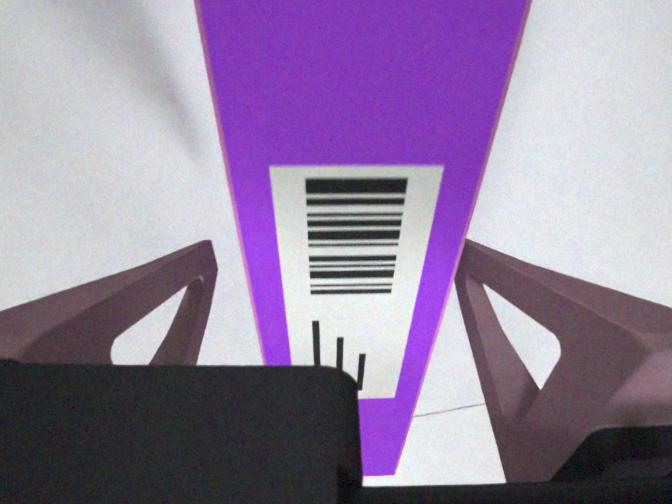

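Emit:
move --arm2 '{"joints":{"gripper_m":0.045}}' --arm7 '{"joints":{"joint1_rad":-1.213}}' --cameras '[]'

Emit:
move --arm2 '{"target":[-0.50,-0.500,0.99,0,0.1538,0.9881,0],"speed":0.25}' --cameras '[]'

Emit:
move --arm2 '{"joints":{"joint1_rad":-1.299,"joint6_rad":0}}' --cameras '["cam_arm2"]'

Emit:
move --arm2 '{"target":[-0.6,0.0,0.845,0,0.558,-0.830,0],"speed":0.25}' --cameras '[]'

Emit:
move --arm2 '{"target":[-0.6,0.0,0.779,0,0.558,-0.830,0],"speed":0.12}' --cameras '[]'

Emit:
move --arm2 '{"target":[-0.6,0.0,0.763,0,0.558,-0.830,0],"speed":0.05}' --cameras '["cam_arm2"]'

Scene clock: 402.90 s.
Joint torques (N m): arm1=[2.32 -7.77 7.92 -0.03 0.15 0.09] | arm2=[0.5 -27.05 8.73 0.85 0.03 0.04] | arm3=[-1.79 -11.11 9.39 -0.24 -0.22 -0.05] | arm4=[0.56 -7.41 9.62 -0.14 -0.12 0.09] | arm5=[-0.09 -8 7.08 -0.08 -0.05 0.06] | arm6=[0.03 -8.29 8.18 -0.16 0.06 -0.09] | arm7=[-1.08 1.49 10.45 1.59 -0.09 0.11] | arm8=[2.2 -8.29 9.52 -0.47 0 0]
Heat: arm1: hottest joint3_rad 37 °C; arm2: hottest joint3_rad 38 °C; arm3: hottest joint2_rad 34 °C; arm4: hottest joint3_rad 43 °C; arm5: hottest joint3_rad 37 °C; arm6: hottest joint3_rad 34 °C; arm7: hottest joint3_rad 47 °C; arm8: hottest joint3_rad 34 °C.
move: arm2 off_target; arm7 done
Joint velocities: within noise
arm1.joint_positions: joint1_rad=-1.542 joint2_rad=+1.332 joint3_rad=+1.227 joint4_rad=-1.442 joint5_rad=+0.005 joint6_rad=-0.027 gripper_m=+0.08989
arm1.joint_status: not commanded
arm1.hand: x=-2.3012 y=-0.9575 z=+0.9980 quat_wxyz=(-0.010, -0.825, -0.566, +0.013) (m; scene frame)
arm1.hand_target: x=-2.2951 y=-0.9548 z=+0.9901 quat_wxyz=(+0.000, -0.823, -0.568, +0.000) (m; scene frame)
arm1.hand_status: not commanded
arm2.joint_positions: joint1_rad=-2.152 joint2_rad=+2.407 joint3_rad=+2.103 joint4_rad=-1.277 joint5_rad=+0.002 joint6_rad=+0.631 gripper_m=+0.05857
arm2.joint_status: gripper_m off_target (ended at +0.05861, target +0.04500)
arm2.hand: x=-0.1818 y=-0.3946 z=+0.7710 quat_wxyz=(+0.005, -0.151, -0.989, +0.003) (m; scene frame)
arm2.hand_target: x=-0.1781 y=-0.3910 z=+0.7680 quat_wxyz=(+0.000, -0.154, -0.988, +0.000) (m; scene frame)
arm2.hand_status: not commanded
arm3, arm4, arm5, arm8: as last shown
arm6.joint_positions: joint1_rad=-0.408 joint2_rad=+1.378 joint3_rad=+1.108 joint4_rad=-1.307 joint5_rad=-0.001 joint6_rad=-0.007 gripper_m=+0.08990
arm6.joint_status: not commanded
arm6.hand: x=+1.0485 y=+0.3011 z=+0.9845 quat_wxyz=(+0.002, -0.488, -0.873, -0.002) (m; scene frame)
arm6.hand_target: x=+1.0500 y=+0.3042 z=+0.9898 quat_wxyz=(+0.000, -0.484, -0.875, +0.000) (m; scene frame)
arm6.hand_status: not commanded
arm7.joint_positions: joint1_rad=-1.203 joint2_rad=+0.535 joint3_rad=+1.368 joint4_rad=-1.177 joint5_rad=-0.073 joint6_rad=-0.126 gripper_m=+0.09397
arm7.joint_status: all done
arm7.hand: x=-0.4706 y=+0.3994 z=+1.3803 quat_wxyz=(-0.342, -0.605, -0.551, +0.462) (m; scene frame)
arm7.hand_target: x=-0.4714 y=+0.4037 z=+1.3917 quat_wxyz=(-0.346, -0.602, -0.543, +0.473) (m; scene frame)
arm7.hand_status: not commanded
pictures: none
No camera images: "cameras" was empty.

Scene clock: 405.37 s.
Joint torques (N m): arm1=[2.49 -7.59 7.95 -0.12 0.18 0.09] | arm2=[0.91 -11.28 8.17 0.2 0.04 0.08] | arm3=[-1.79 -11.11 9.37 -0.2 -0.21 -0.04] | arm4=[0.56 -7.36 9.62 -0.16 -0.12 0.09] | arm5=[-0.5 -7.59 6.82 0.02 -0.06 0.1] | arm6=[0.03 -8.29 8.17 -0.14 0.07 -0.1] | arm7=[-1.14 1.49 10.48 1.58 -0.11 0.13] | arm8=[2.32 -8.35 9.44 -0.51 0.01 0.02]
Heat: arm1: hottest joint3_rad 37 °C; arm2: hottest joint3_rad 38 °C; arm3: hottest joint2_rad 34 °C; arm4: hottest joint3_rad 43 °C; arm5: hottest joint3_rad 37 °C; arm6: hottest joint3_rad 34 °C; arm7: hottest joint3_rad 47 °C; arm8: hottest joint3_rad 34 °C.
move: arm2 done
Joint velocities: within noise
arm1, arm3, arm5, arm6, arm7, arm8: as last shown
arm1.hand: x=-2.3012 y=-0.9575 z=+0.9980 quat_wxyz=(-0.010, -0.825, -0.565, +0.013) (m; scene frame)
arm2.joint_positions: joint1_rad=-2.152 joint2_rad=+1.336 joint3_rad=+1.138 joint4_rad=-1.360 joint5_rad=+0.002 joint6_rad=+0.631 gripper_m=+0.05857
arm2.joint_status: not commanded
arm2.hand: x=-0.4967 y=-0.5021 z=+0.9911 quat_wxyz=(-0.006, -0.151, -0.989, -0.003) (m; scene frame)
arm2.hand_target: x=-0.5000 y=-0.5000 z=+0.9900 quat_wxyz=(+0.000, -0.154, -0.988, +0.000) (m; scene frame)
arm2.hand_status: done (0.004 m and 0.8 deg from the pose sent, 0.400 m and 0.7 deg at the start)
arm4.joint_positions: joint1_rad=-1.869 joint2_rad=+1.304 joint3_rad=+1.235 joint4_rad=-1.478 joint5_rad=-0.014 joint6_rad=+0.036 gripper_m=+0.08991
arm4.joint_status: not commanded
arm4.hand: x=+1.9197 y=-0.9053 z=+0.9956 quat_wxyz=(-0.011, -0.459, -0.889, +0.006) (m; scene frame)
arm4.hand_target: x=+1.9199 y=-0.8999 z=+0.9900 quat_wxyz=(+0.000, -0.457, -0.889, +0.000) (m; scene frame)
arm4.hand_status: not commanded
pictures: none
No camera images: "cameras" was empty.

Scene clock: 407.10 s.
Joint torques (N m): arm1=[2.32 -7.94 7.86 -0.01 0.18 0.07] | arm2=[0.62 -11.28 8.2 0.21 -0.01 -0.19] | arm3=[-1.79 -11.05 9.37 -0.23 -0.21 -0.04] | arm4=[0.56 -7.41 9.62 -0.14 -0.12 0.08] | arm5=[-0.32 -8.06 7.05 -0.02 -0.04 0.06] | arm6=[0.03 -8.29 8.17 -0.14 0.07 -0.09] | arm7=[-1.03 1.55 10.45 1.59 -0.1 0.12] | arm8=[2.26 -8.41 9.48 -0.5 0.01 0.02]
Heat: arm1: hottest joint3_rad 37 °C; arm2: hottest joint3_rad 38 °C; arm3: hottest joint2_rad 34 °C; arm4: hottest joint3_rad 43 °C; arm5: hottest joint3_rad 37 °C; arm6: hottest joint3_rad 34 °C; arm7: hottest joint3_rad 47 °C; arm8: hottest joint3_rad 34 °C.
move: arm2 done
Joint velocities: within noise
arm1, arm3, arm4, arm5, arm6, arm7, arm8: as last shown
arm2.joint_positions: joint1_rad=-1.304 joint2_rad=+1.336 joint3_rad=+1.138 joint4_rad=-1.360 joint5_rad=+0.002 joint6_rad=+0.014 gripper_m=+0.05859
arm2.joint_status: all done
arm2.hand: x=-0.7086 y=-0.2750 z=+0.9913 quat_wxyz=(-0.006, +0.549, -0.836, -0.003) (m; scene frame)
arm2.hand_target: x=-0.7113 y=-0.2765 z=+0.9903 quat_wxyz=(-0.001, +0.557, -0.830, +0.000) (m; scene frame)
arm2.hand_status: not commanded
pictures: cam_arm2

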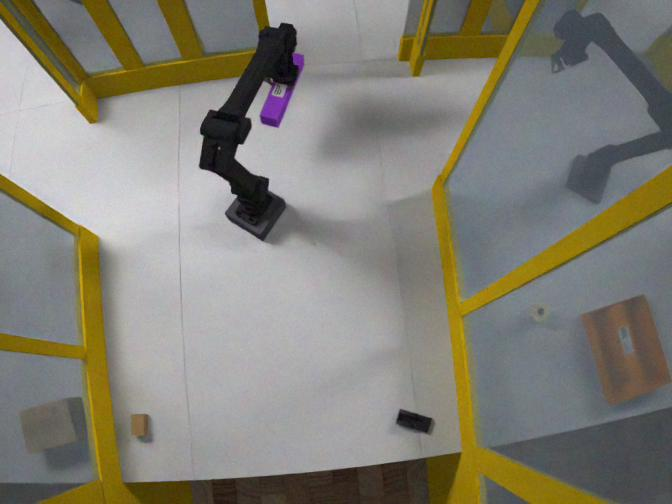

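Scene clock: 409.40 s.
Joint torques (N m): arm1=[2.37 -7.77 7.94 -0.06 0.16 0.08] | arm2=[0.85 -24.23 11.55 0.1 -0.03 -0.19] | arm3=[-1.61 -11.16 9.37 -0.23 -0.21 -0.04] | arm4=[0.62 -7.36 9.62 -0.14 -0.12 0.09] | arm5=[-0.79 -7.71 6.87 -0.12 -0.03 0.01] | arm6=[0.03 -8.23 8.18 -0.16 0.07 -0.09] | arm7=[-1.26 1.55 10.43 1.57 -0.1 0.12] | arm8=[2.49 -8.29 9.48 -0.47 0.03 0.01]
Heat: arm1: hottest joint3_rad 37 °C; arm2: hottest joint3_rad 38 °C; arm3: hottest joint2_rad 34 °C; arm4: hottest joint3_rad 43 °C; arm5: hottest joint3_rad 37 °C; arm6: hottest joint3_rad 34 °C; arm7: hottest joint3_rad 47 °C; arm8: hottest joint3_rad 34 °C.
move: arm2 off_target
Joint velocities: within noise
arm1, arm3, arm4, arm6, arm7: as last shown
arm2.joint_positions: joint1_rad=-1.304 joint2_rad=+2.200 joint3_rad=+1.905 joint4_rad=-1.297 joint5_rad=+0.002 joint6_rad=+0.014 gripper_m=+0.05859
arm2.joint_status: not commanded
arm2.hand: x=-0.6004 y=-0.0140 z=+0.8374 quat_wxyz=(+0.008, +0.549, -0.835, +0.006) (m; scene frame)
arm2.hand_target: x=-0.6003 y=-0.0005 z=+0.8451 quat_wxyz=(+0.000, +0.558, -0.830, +0.000) (m; scene frame)
arm2.hand_status: off_target (0.016 m and 1.7 deg from the pose sent, 0.330 m and 1.4 deg at the start)
arm5.joint_positions: joint1_rad=+1.571 joint2_rad=+1.355 joint3_rad=+1.178 joint4_rad=-1.377 joint5_rad=+0.000 joint6_rad=-0.002 gripper_m=+0.08988
arm5.joint_status: not commanded
arm5.hand: x=+2.0635 y=+0.2690 z=+0.9897 quat_wxyz=(+0.004, +0.793, +0.610, -0.003) (m; scene frame)
arm5.hand_target: x=+2.0650 y=+0.2700 z=+0.9901 quat_wxyz=(+0.000, +0.794, +0.607, +0.000) (m; scene frame)
arm5.hand_status: not commanded
arm8.joint_positions: joint1_rad=+0.330 joint2_rad=+1.301 joint3_rad=+1.219 joint4_rad=-1.468 joint5_rad=-0.002 joint6_rad=+0.006 gripper_m=+0.08993
arm8.joint_status: not commanded
arm8.hand: x=-1.7625 y=+0.2975 z=+0.9944 quat_wxyz=(-0.008, -0.799, -0.601, +0.008) (m; scene frame)
arm8.hand_target: x=-1.7601 y=+0.3001 z=+0.9901 quat_wxyz=(+0.000, -0.799, -0.601, +0.000) (m; scene frame)
arm8.hand_status: not commanded
pictures: none
No camera images: "cameras" was empty.

Scene clock: 410.60 s.
Joint torques (N m): arm1=[2.14 -7.88 7.94 -0.21 0.16 0.07] | arm2=[0.79 -25.52 8.18 0.91 -0.03 -0.19] | arm3=[-1.73 -11.11 9.39 -0.21 -0.22 -0.04] | arm4=[0.56 -7.36 9.62 -0.14 -0.12 0.08] | arm5=[-0.97 -7.82 6.98 -0.14 -0.09 0.04] | arm6=[0.03 -8.29 8.2 -0.14 0.06 -0.1] | arm7=[-0.97 1.73 10.48 1.61 -0.08 0.12] | arm8=[2.43 -8.29 9.5 -0.5 -0.01 0.01]
Heat: arm1: hottest joint3_rad 37 °C; arm2: hottest joint3_rad 38 °C; arm3: hottest joint2_rad 34 °C; arm4: hottest joint3_rad 43 °C; arm5: hottest joint3_rad 37 °C; arm6: hottest joint3_rad 34 °C; arm7: hottest joint3_rad 47 °C; arm8: hottest joint3_rad 34 °C.
move: arm2 done
Joint velocities: within noise
arm1, arm3, arm4, arm5, arm6, arm7, arm8: as last shown
arm2.joint_positions: joint1_rad=-1.304 joint2_rad=+2.271 joint3_rad=+1.882 joint4_rad=-1.189 joint5_rad=+0.002 joint6_rad=+0.014 gripper_m=+0.05859
arm2.joint_status: not commanded
arm2.hand: x=-0.5968 y=-0.0051 z=+0.7832 quat_wxyz=(+0.003, +0.549, -0.836, +0.002) (m; scene frame)
arm2.hand_target: x=-0.6002 y=-0.0002 z=+0.7789 quat_wxyz=(+0.000, +0.558, -0.830, +0.000) (m; scene frame)
arm2.hand_status: done (0.007 m and 1.2 deg from the pose sent, 0.060 m and 1.7 deg at the start)
pictures: none
No camera images: "cameras" was empty.

Scene clock: 411.73 s.
Joint torques (N m): arm1=[2.55 -7.94 7.83 -0.14 0.16 0.07] | arm2=[0.85 -24.47 7.65 0.95 -0.03 -0.19] | arm3=[-1.85 -11.05 9.37 -0.23 -0.21 -0.03] | arm4=[0.56 -7.36 9.63 -0.14 -0.12 0.09] | arm5=[-1.08 -7.71 6.95 -0.14 -0.07 0.04] | arm6=[0.03 -8.23 8.17 -0.14 0.06 -0.1] | arm7=[-1.2 1.55 10.45 1.59 -0.08 0.12] | arm8=[2.26 -8.23 9.5 -0.5 -0.01 0.03]
Heat: arm1: hottest joint3_rad 37 °C; arm2: hottest joint3_rad 38 °C; arm3: hottest joint2_rad 34 °C; arm4: hottest joint3_rad 43 °C; arm5: hottest joint3_rad 37 °C; arm6: hottest joint3_rad 34 °C; arm7: hottest joint3_rad 47 °C; arm8: hottest joint3_rad 34 °C.
move: arm2 off_target
Joint velocities: within noise
arm1, arm4, arm5, arm6, arm7, arm8: as last shown
arm2.joint_positions: joint1_rad=-1.304 joint2_rad=+2.280 joint3_rad=+1.876 joint4_rad=-1.160 joint5_rad=+0.002 joint6_rad=+0.014 gripper_m=+0.05859
arm2.joint_status: not commanded
arm2.hand: x=-0.5954 y=-0.0018 z=+0.7756 quat_wxyz=(-0.004, +0.549, -0.836, -0.002) (m; scene frame)
arm2.hand_target: x=-0.6001 y=-0.0002 z=+0.7633 quat_wxyz=(+0.000, +0.558, -0.830, +0.000) (m; scene frame)
arm2.hand_status: off_target (0.014 m and 1.3 deg from the pose sent, 0.021 m and 1.2 deg at the start)
arm3.joint_positions: joint1_rad=-0.587 joint2_rad=+1.304 joint3_rad=+1.226 joint4_rad=-1.482 joint5_rad=-0.005 joint6_rad=-0.016 gripper_m=+0.08998
arm3.joint_status: not commanded
arm3.hand: x=+0.2983 y=-0.2680 z=+0.9911 quat_wxyz=(-0.005, +0.831, -0.557, -0.005) (m; scene frame)
arm3.hand_target: x=+0.3033 y=-0.2687 z=+0.9925 quat_wxyz=(-0.002, +0.827, -0.563, -0.003) (m; scene frame)
arm3.hand_status: not commanded
pictures: cam_arm2

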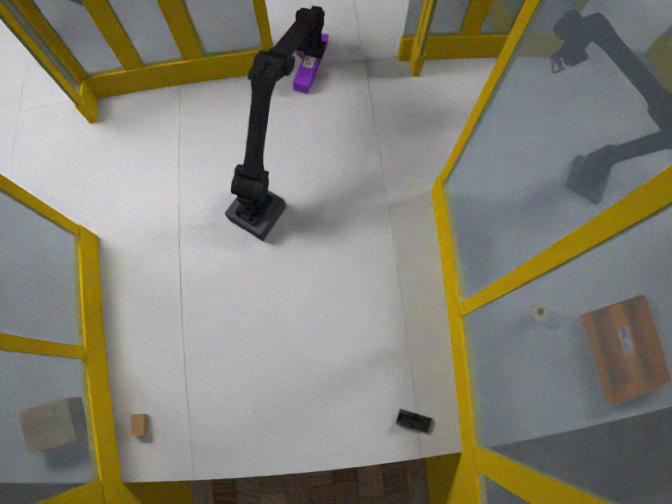

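Emit:
move --arm2 '{"target":[-0.6,0.0,0.756,0,0.558,-0.830,0],"speed":0.05}' --cameras '[]'

Emit:
move --arm2 '{"joints":{"gripper_m":0.09}}' --cameras '[]'

Emit:
move --arm2 '{"target":[-0.7,-0.26,0.99,0,0.558,-0.830,0],"speed":0.3}' --cameras '[]'

Emit:
move --arm7 '{"target":[-0.597,-0.008,0.885,0,0.8348,0.5505,0],"speed":0.35}' --cameras '["arm7_cam_wrist"]'

Scene clock: 426.73 s.
Joint torques (N m): arm1=[2.26 -7.94 7.9 -0.06 0.16 0.08] | arm2=[0.79 -24.06 7.45 1.01 -0.03 -0.19] | arm3=[-1.67 -11.16 9.39 -0.23 -0.2 -0.03] | arm4=[0.56 -7.36 9.62 -0.14 -0.12 0.08] | arm5=[0.21 -7.59 6.84 -0.05 -0.07 0.05] | arm6=[0.09 -8.29 8.2 -0.14 0.07 -0.1] | arm7=[-1.08 1.55 10.43 1.55 -0.08 0.11] | arm8=[2.37 -8.47 9.47 -0.5 0.01 0.01]
Heat: arm1: hottest joint3_rad 37 °C; arm2: hottest joint3_rad 38 °C; arm3: hottest joint3_rad 34 °C; arm4: hottest joint3_rad 43 °C; arm5: hottest joint3_rad 37 °C; arm6: hottest joint3_rad 34 °C; arm7: hottest joint3_rad 47 °C; arm8: hottest joint3_rad 34 °C.
move: arm2 off_target
Joint velocities: within noise
arm1, arm3, arm4, arm5, arm6, arm7, arm8: as last shown
arm2.joint_positions: joint1_rad=-1.304 joint2_rad=+2.283 joint3_rad=+1.874 joint4_rad=-1.148 joint5_rad=+0.002 joint6_rad=+0.014 gripper_m=+0.05859
arm2.joint_status: not commanded
arm2.hand: x=-0.5948 y=-0.0003 z=+0.7727 quat_wxyz=(-0.006, +0.549, -0.835, -0.004) (m; scene frame)
arm2.hand_target: x=-0.6002 y=-0.0004 z=+0.7562 quat_wxyz=(+0.000, +0.558, -0.830, +0.000) (m; scene frame)
arm2.hand_status: off_target (0.018 m and 1.4 deg from the pose sent, 0.020 m and 1.3 deg at the start)
pictures: none
No camera images: "cameras" was empty.

Scene clock: 427.37 s.
Joint torques (N m): arm1=[2.43 -8.12 7.88 -0.08 0.15 0.08] | arm2=[0.85 -24.12 7.43 0.99 -0.04 -0.19] | arm3=[-1.79 -11.05 9.39 -0.25 -0.21 -0.04] | arm4=[0.56 -7.41 9.62 -0.14 -0.12 0.08] | arm5=[-0.79 -7.47 6.91 -0.08 -0.03 0] | arm6=[0.03 -8.29 8.18 -0.14 0.07 -0.09] | arm7=[-1.08 1.55 10.44 1.59 -0.09 0.13] | arm8=[2.43 -8.41 9.46 -0.5 0 0.01]
Heat: arm1: hottest joint3_rad 37 °C; arm2: hottest joint3_rad 38 °C; arm3: hottest joint3_rad 34 °C; arm4: hottest joint3_rad 43 °C; arm5: hottest joint3_rad 37 °C; arm6: hottest joint3_rad 34 °C; arm7: hottest joint3_rad 47 °C; arm8: hottest joint3_rad 34 °C.
move: arm2 done
Joint velocities: within noise
arm1, arm3, arm4, arm5, arm6, arm7, arm8: as last shown
arm2.joint_positions: joint1_rad=-1.304 joint2_rad=+2.283 joint3_rad=+1.874 joint4_rad=-1.148 joint5_rad=+0.002 joint6_rad=+0.014 gripper_m=+0.08983
arm2.joint_status: all done
arm2.hand: x=-0.5948 y=-0.0003 z=+0.7727 quat_wxyz=(-0.006, +0.549, -0.835, -0.004) (m; scene frame)
arm2.hand_target: x=-0.6002 y=-0.0003 z=+0.7563 quat_wxyz=(+0.000, +0.558, -0.830, +0.000) (m; scene frame)
arm2.hand_status: not commanded
pictures: none
No camera images: "cameras" was empty.

Scene clock: 429.40 s.
Joint torques (N m): arm1=[2.2 -7.82 7.94 -0.12 0.17 0.04] | arm2=[-0.26 -11.58 8.1 0.24 -0.04 -0.2] | arm3=[-1.73 -11.11 9.43 -0.23 -0.21 -0.04] | arm4=[0.56 -7.36 9.62 -0.14 -0.12 0.08] | arm5=[-0.85 -7.47 6.97 -0.1 0 0.04] | arm6=[0.03 -8.18 8.21 -0.16 0.06 -0.09] | arm7=[-1.08 1.49 10.44 1.61 -0.09 0.13] | arm8=[2.2 -8.35 9.47 -0.44 0.01 0]
Heat: arm1: hottest joint3_rad 37 °C; arm2: hottest joint3_rad 38 °C; arm3: hottest joint3_rad 34 °C; arm4: hottest joint3_rad 43 °C; arm5: hottest joint3_rad 37 °C; arm6: hottest joint3_rad 34 °C; arm7: hottest joint3_rad 47 °C; arm8: hottest joint3_rad 34 °C.
move: arm2 done
Joint velocities: within noise
arm1.joint_positions: joint1_rad=-1.542 joint2_rad=+1.332 joint3_rad=+1.227 joint4_rad=-1.442 joint5_rad=+0.005 joint6_rad=-0.027 gripper_m=+0.08989
arm1.joint_status: not commanded
arm1.hand: x=-2.3012 y=-0.9575 z=+0.9980 quat_wxyz=(-0.010, -0.825, -0.565, +0.013) (m; scene frame)
arm1.hand_target: x=-2.2951 y=-0.9548 z=+0.9901 quat_wxyz=(+0.000, -0.823, -0.568, +0.000) (m; scene frame)
arm1.hand_status: not commanded
arm2.joint_positions: joint1_rad=-1.304 joint2_rad=+1.381 joint3_rad=+1.189 joint4_rad=-1.359 joint5_rad=+0.002 joint6_rad=+0.001 gripper_m=+0.08992
arm2.joint_status: not commanded
arm2.hand: x=-0.7012 y=-0.2568 z=+0.9944 quat_wxyz=(-0.009, +0.555, -0.832, -0.006) (m; scene frame)
arm2.hand_target: x=-0.7001 y=-0.2600 z=+0.9901 quat_wxyz=(+0.000, +0.558, -0.830, +0.000) (m; scene frame)
arm2.hand_status: done (0.006 m and 1.3 deg from the pose sent, 0.355 m and 1.4 deg at the start)
arm3, arm4, arm5, arm8: as last shown
arm6.joint_positions: joint1_rad=-0.408 joint2_rad=+1.378 joint3_rad=+1.108 joint4_rad=-1.307 joint5_rad=-0.001 joint6_rad=-0.007 gripper_m=+0.08990
arm6.joint_status: not commanded
arm6.hand: x=+1.0485 y=+0.3011 z=+0.9845 quat_wxyz=(+0.002, -0.488, -0.873, -0.002) (m; scene frame)
arm6.hand_target: x=+1.0500 y=+0.3042 z=+0.9898 quat_wxyz=(+0.000, -0.484, -0.875, +0.000) (m; scene frame)
arm6.hand_status: not commanded
arm7.joint_positions: joint1_rad=-1.203 joint2_rad=+0.535 joint3_rad=+1.368 joint4_rad=-1.177 joint5_rad=-0.073 joint6_rad=-0.126 gripper_m=+0.09397
arm7.joint_status: not commanded
arm7.hand: x=-0.4706 y=+0.3994 z=+1.3803 quat_wxyz=(-0.342, -0.605, -0.551, +0.462) (m; scene frame)
arm7.hand_target: x=-0.4714 y=+0.4037 z=+1.3917 quat_wxyz=(-0.346, -0.602, -0.543, +0.473) (m; scene frame)
arm7.hand_status: not commanded
pictures: none
No camera images: "cameras" was empty.

Scene clock: 432.47 s.
Joint torques (N m): arm1=[2.14 -7.3 7.87 -0.16 0.16 0.06] | arm2=[-0.26 -11.52 8.1 0.23 -0.04 -0.19] | arm3=[-1.67 -11.16 9.42 -0.23 -0.23 -0.04] | arm4=[0.56 -7.41 9.62 -0.16 -0.12 0.08] | arm5=[-0.5 -7.53 6.9 -0.09 -0.08 0.04] | arm6=[0.03 -8.23 8.2 -0.16 0.07 -0.1] | arm7=[-1.03 -16.91 14.74 -0.27 -0.2 0.21] | arm8=[2.49 -8.53 9.43 -0.53 0.01 0]
Heat: arm1: hottest joint3_rad 37 °C; arm2: hottest joint3_rad 38 °C; arm3: hottest joint3_rad 34 °C; arm4: hottest joint3_rad 43 °C; arm5: hottest joint3_rad 37 °C; arm6: hottest joint3_rad 34 °C; arm7: hottest joint3_rad 47 °C; arm8: hottest joint3_rad 34 °C.
move: arm7 off_target
Joint velocities: within noise
arm1, arm2, arm3, arm5, arm6, arm8: as last shown
arm2.hand: x=-0.7012 y=-0.2569 z=+0.9944 quat_wxyz=(-0.009, +0.555, -0.832, -0.005) (m; scene frame)
arm4.joint_positions: joint1_rad=-1.869 joint2_rad=+1.304 joint3_rad=+1.235 joint4_rad=-1.478 joint5_rad=-0.014 joint6_rad=+0.036 gripper_m=+0.08991
arm4.joint_status: not commanded
arm4.hand: x=+1.9197 y=-0.9053 z=+0.9956 quat_wxyz=(-0.011, -0.459, -0.889, +0.006) (m; scene frame)
arm4.hand_target: x=+1.9199 y=-0.8999 z=+0.9900 quat_wxyz=(+0.000, -0.457, -0.889, +0.000) (m; scene frame)
arm4.hand_status: not commanded
arm7.joint_positions: joint1_rad=-1.194 joint2_rad=+2.093 joint3_rad=+1.812 joint4_rad=-1.323 joint5_rad=+0.002 joint6_rad=+0.123 gripper_m=+0.09397
arm7.joint_status: not commanded
arm7.hand: x=-0.5875 y=+0.0081 z=+0.8706 quat_wxyz=(+0.013, -0.829, -0.558, -0.012) (m; scene frame)
arm7.hand_target: x=-0.5968 y=-0.0070 z=+0.8852 quat_wxyz=(+0.000, -0.835, -0.551, +0.000) (m; scene frame)
arm7.hand_status: off_target (0.024 m and 2.3 deg from the pose sent, 0.654 m and 72.2 deg at the start)
pictures: arm7_cam_wrist
camera_calibration:
arm7_cam_wrist: T_world_to_cam=[[-0.932222, 0.361288, 0.0208155, -0.571905], [0.300948, 0.742015, 0.599036, -0.344361], [0.200979, 0.564699, -0.800451, 0.931681], [0, 0, 0, 1]] pos_world=[-0.616756, -0.0639762, 0.963955]

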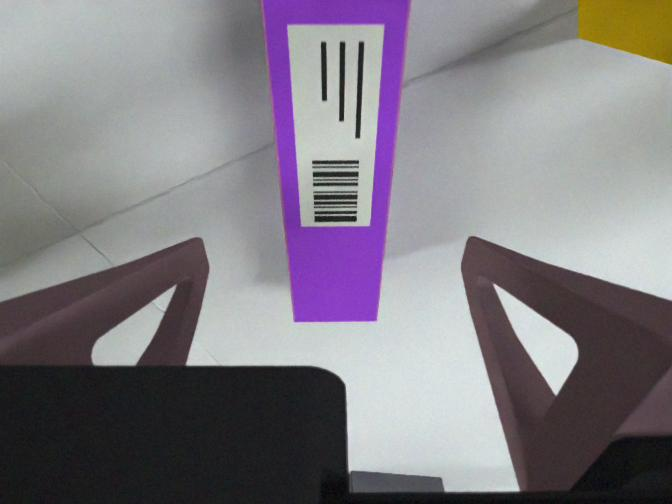

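Emit:
move --arm7 '{"target":[-0.587,-0.004,0.766,0,0.832,0.555,0],"speed":0.2}' --cameras '["arm7_cam_wrist"]'

Emit:
move --arm7 '{"joints":{"gripper_m":0.045}}' --cameras '["arm7_cam_wrist"]'

Emit:
move --arm7 '{"target":[-0.53,0.24,0.99,0,0.8348,0.5505,0],"speed":0.25}' --cameras '[]'

Scene clock: 441.30 s.
Joint torques (N m): arm1=[2.2 -7.94 7.98 -0.06 0.14 0.08] | arm2=[-0.26 -11.52 8.09 0.24 -0.04 -0.19] | arm3=[-1.79 -11.05 9.39 -0.23 -0.21 -0.04] | arm4=[0.56 -7.41 9.62 -0.16 -0.12 0.09] | arm5=[-0.79 -7.59 7.01 0.06 -0.05 0.03] | arm6=[0.03 -8.29 8.18 -0.13 0.07 -0.1] | arm7=[0.09 -17.55 8.88 0.55 -0.21 0.22] | arm8=[2.49 -8.53 9.47 -0.57 -0.01 0]
Heat: arm1: hottest joint3_rad 37 °C; arm2: hottest joint3_rad 38 °C; arm3: hottest joint3_rad 34 °C; arm4: hottest joint3_rad 43 °C; arm5: hottest joint3_rad 37 °C; arm6: hottest joint3_rad 34 °C; arm7: hottest joint3_rad 49 °C; arm8: hottest joint3_rad 34 °C.
move: arm7 done
Joint velocities: within noise
arm1, arm2, arm3, arm4, arm5, arm6, arm8: as last shown
arm7.joint_positions: joint1_rad=-1.194 joint2_rad=+2.205 joint3_rad=+1.722 joint4_rad=-1.091 joint5_rad=+0.002 joint6_rad=+0.127 gripper_m=+0.09397
arm7.joint_status: not commanded
arm7.hand: x=-0.5902 y=-0.0014 z=+0.7697 quat_wxyz=(+0.003, -0.831, -0.557, -0.001) (m; scene frame)
arm7.hand_target: x=-0.5870 y=-0.0040 z=+0.7661 quat_wxyz=(+0.000, -0.832, -0.555, +0.000) (m; scene frame)
arm7.hand_status: done (0.006 m and 0.5 deg from the pose sent, 0.105 m and 2.1 deg at the start)
pictures: arm7_cam_wrist
camera_calibration:
arm7_cam_wrist: T_world_to_cam=[[-0.930835, 0.365017, 0.0175578, -0.565533], [0.308185, 0.758271, 0.574497, -0.252858], [0.196388, 0.540173, -0.818318, 0.867823], [0, 0, 0, 1]] pos_world=[-0.618921, -0.0706105, 0.865351]

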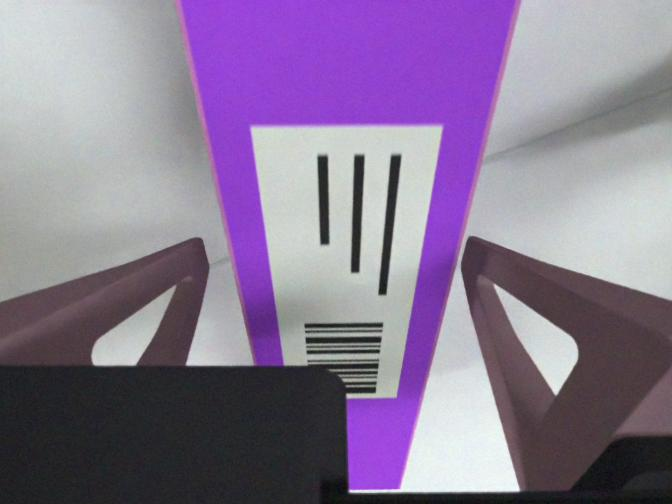

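Scene clock: 441.90 s.
Joint torques (N m): arm1=[2.32 -7.88 7.92 -0.09 0.17 0.08] | arm2=[-0.26 -11.52 8.09 0.23 -0.04 -0.19] | arm3=[-1.79 -11.05 9.37 -0.25 -0.21 -0.03] | arm4=[0.56 -7.41 9.62 -0.14 -0.12 0.08] | arm5=[-0.56 -8.29 7.01 -0.03 -0.06 0.07] | arm6=[0.03 -8.35 8.18 -0.16 0.06 -0.1] | arm7=[0.32 -17.67 8.83 0.53 -0.2 0.2] | arm8=[2.26 -8.35 9.46 -0.49 0.01 0.01]
Heat: arm1: hottest joint3_rad 37 °C; arm2: hottest joint3_rad 38 °C; arm3: hottest joint3_rad 34 °C; arm4: hottest joint3_rad 43 °C; arm5: hottest joint3_rad 37 °C; arm6: hottest joint3_rad 34 °C; arm7: hottest joint3_rad 49 °C; arm8: hottest joint3_rad 34 °C.
move: arm7 off_target
Joint velocities: within noise
arm1, arm2, arm3, arm4, arm6: as last shown
arm5.joint_positions: joint1_rad=+1.571 joint2_rad=+1.355 joint3_rad=+1.178 joint4_rad=-1.377 joint5_rad=+0.000 joint6_rad=-0.002 gripper_m=+0.08988
arm5.joint_status: not commanded
arm5.hand: x=+2.0635 y=+0.2690 z=+0.9897 quat_wxyz=(+0.004, +0.793, +0.610, -0.003) (m; scene frame)
arm5.hand_target: x=+2.0650 y=+0.2700 z=+0.9901 quat_wxyz=(+0.000, +0.794, +0.607, +0.000) (m; scene frame)
arm5.hand_status: not commanded
arm7.joint_positions: joint1_rad=-1.194 joint2_rad=+2.205 joint3_rad=+1.722 joint4_rad=-1.091 joint5_rad=+0.002 joint6_rad=+0.128 gripper_m=+0.05960
arm7.joint_status: gripper_m off_target (ended at +0.05964, target +0.04500)
arm7.hand: x=-0.5902 y=-0.0014 z=+0.7697 quat_wxyz=(+0.003, -0.831, -0.557, -0.001) (m; scene frame)
arm7.hand_target: x=-0.5870 y=-0.0040 z=+0.7661 quat_wxyz=(+0.000, -0.832, -0.555, +0.000) (m; scene frame)
arm7.hand_status: not commanded
arm8.joint_positions: joint1_rad=+0.330 joint2_rad=+1.301 joint3_rad=+1.219 joint4_rad=-1.468 joint5_rad=-0.002 joint6_rad=+0.006 gripper_m=+0.08993
arm8.joint_status: not commanded
arm8.hand: x=-1.7625 y=+0.2975 z=+0.9944 quat_wxyz=(-0.008, -0.799, -0.601, +0.008) (m; scene frame)
arm8.hand_target: x=-1.7601 y=+0.3001 z=+0.9901 quat_wxyz=(+0.000, -0.799, -0.601, +0.000) (m; scene frame)
arm8.hand_status: not commanded
pictures: arm7_cam_wrist
camera_calibration:
arm7_cam_wrist: T_world_to_cam=[[-0.930556, 0.365728, 0.0175616, -0.56537], [0.308766, 0.758037, 0.574495, -0.252513], [0.196796, 0.540022, -0.81832, 0.868065], [0, 0, 0, 1]] pos_world=[-0.618973, -0.0705884, 0.865351]

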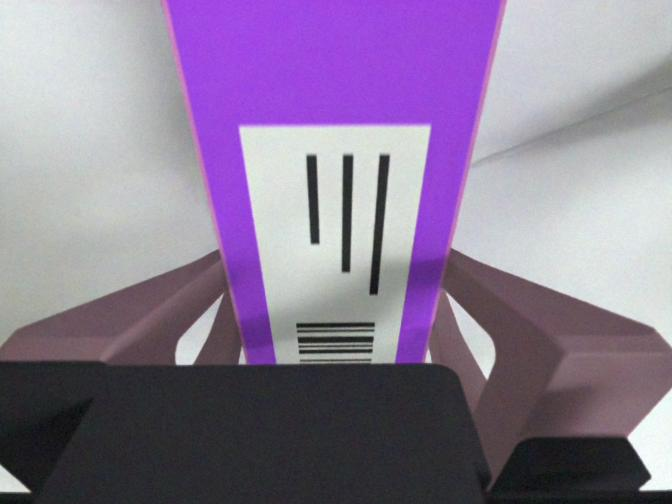

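Scene clock: 444.07 s.
Joint torques (N m): arm1=[2.43 -7.88 7.87 -0.06 0.16 0.08] | arm2=[-0.26 -11.52 8.1 0.24 -0.04 -0.19] | arm3=[-1.67 -11.05 9.37 -0.24 -0.21 -0.04] | arm4=[0.56 -7.41 9.62 -0.14 -0.12 0.09] | arm5=[-0.21 -7.59 6.82 -0.05 -0.06 0.02] | arm6=[0.09 -8.23 8.17 -0.16 0.06 -0.1] | arm7=[-1.2 -9.52 8.92 -0.24 -0.2 0.13] | arm8=[2.32 -8.29 9.44 -0.44 0 0.01]
Heat: arm1: hottest joint3_rad 37 °C; arm2: hottest joint3_rad 38 °C; arm3: hottest joint3_rad 34 °C; arm4: hottest joint3_rad 43 °C; arm5: hottest joint3_rad 37 °C; arm6: hottest joint3_rad 34 °C; arm7: hottest joint3_rad 48 °C; arm8: hottest joint3_rad 34 °C.
move: arm7 done
Joint velocities: within noise
arm1, arm2, arm3, arm4, arm5, arm6, arm8: as last shown
arm7.joint_positions: joint1_rad=-1.197 joint2_rad=+1.376 joint3_rad=+1.182 joint4_rad=-1.354 joint5_rad=+0.002 joint6_rad=+0.128 gripper_m=+0.05960
arm7.joint_status: not commanded
arm7.hand: x=-0.5285 y=+0.2328 z=+0.9939 quat_wxyz=(-0.005, -0.832, -0.555, +0.009) (m; scene frame)
arm7.hand_target: x=-0.5300 y=+0.2399 z=+0.9901 quat_wxyz=(+0.000, -0.835, -0.550, +0.000) (m; scene frame)
arm7.hand_status: done (0.008 m and 1.3 deg from the pose sent, 0.332 m and 0.9 deg at the start)
pictures: none
No camera images: "cameras" was empty.


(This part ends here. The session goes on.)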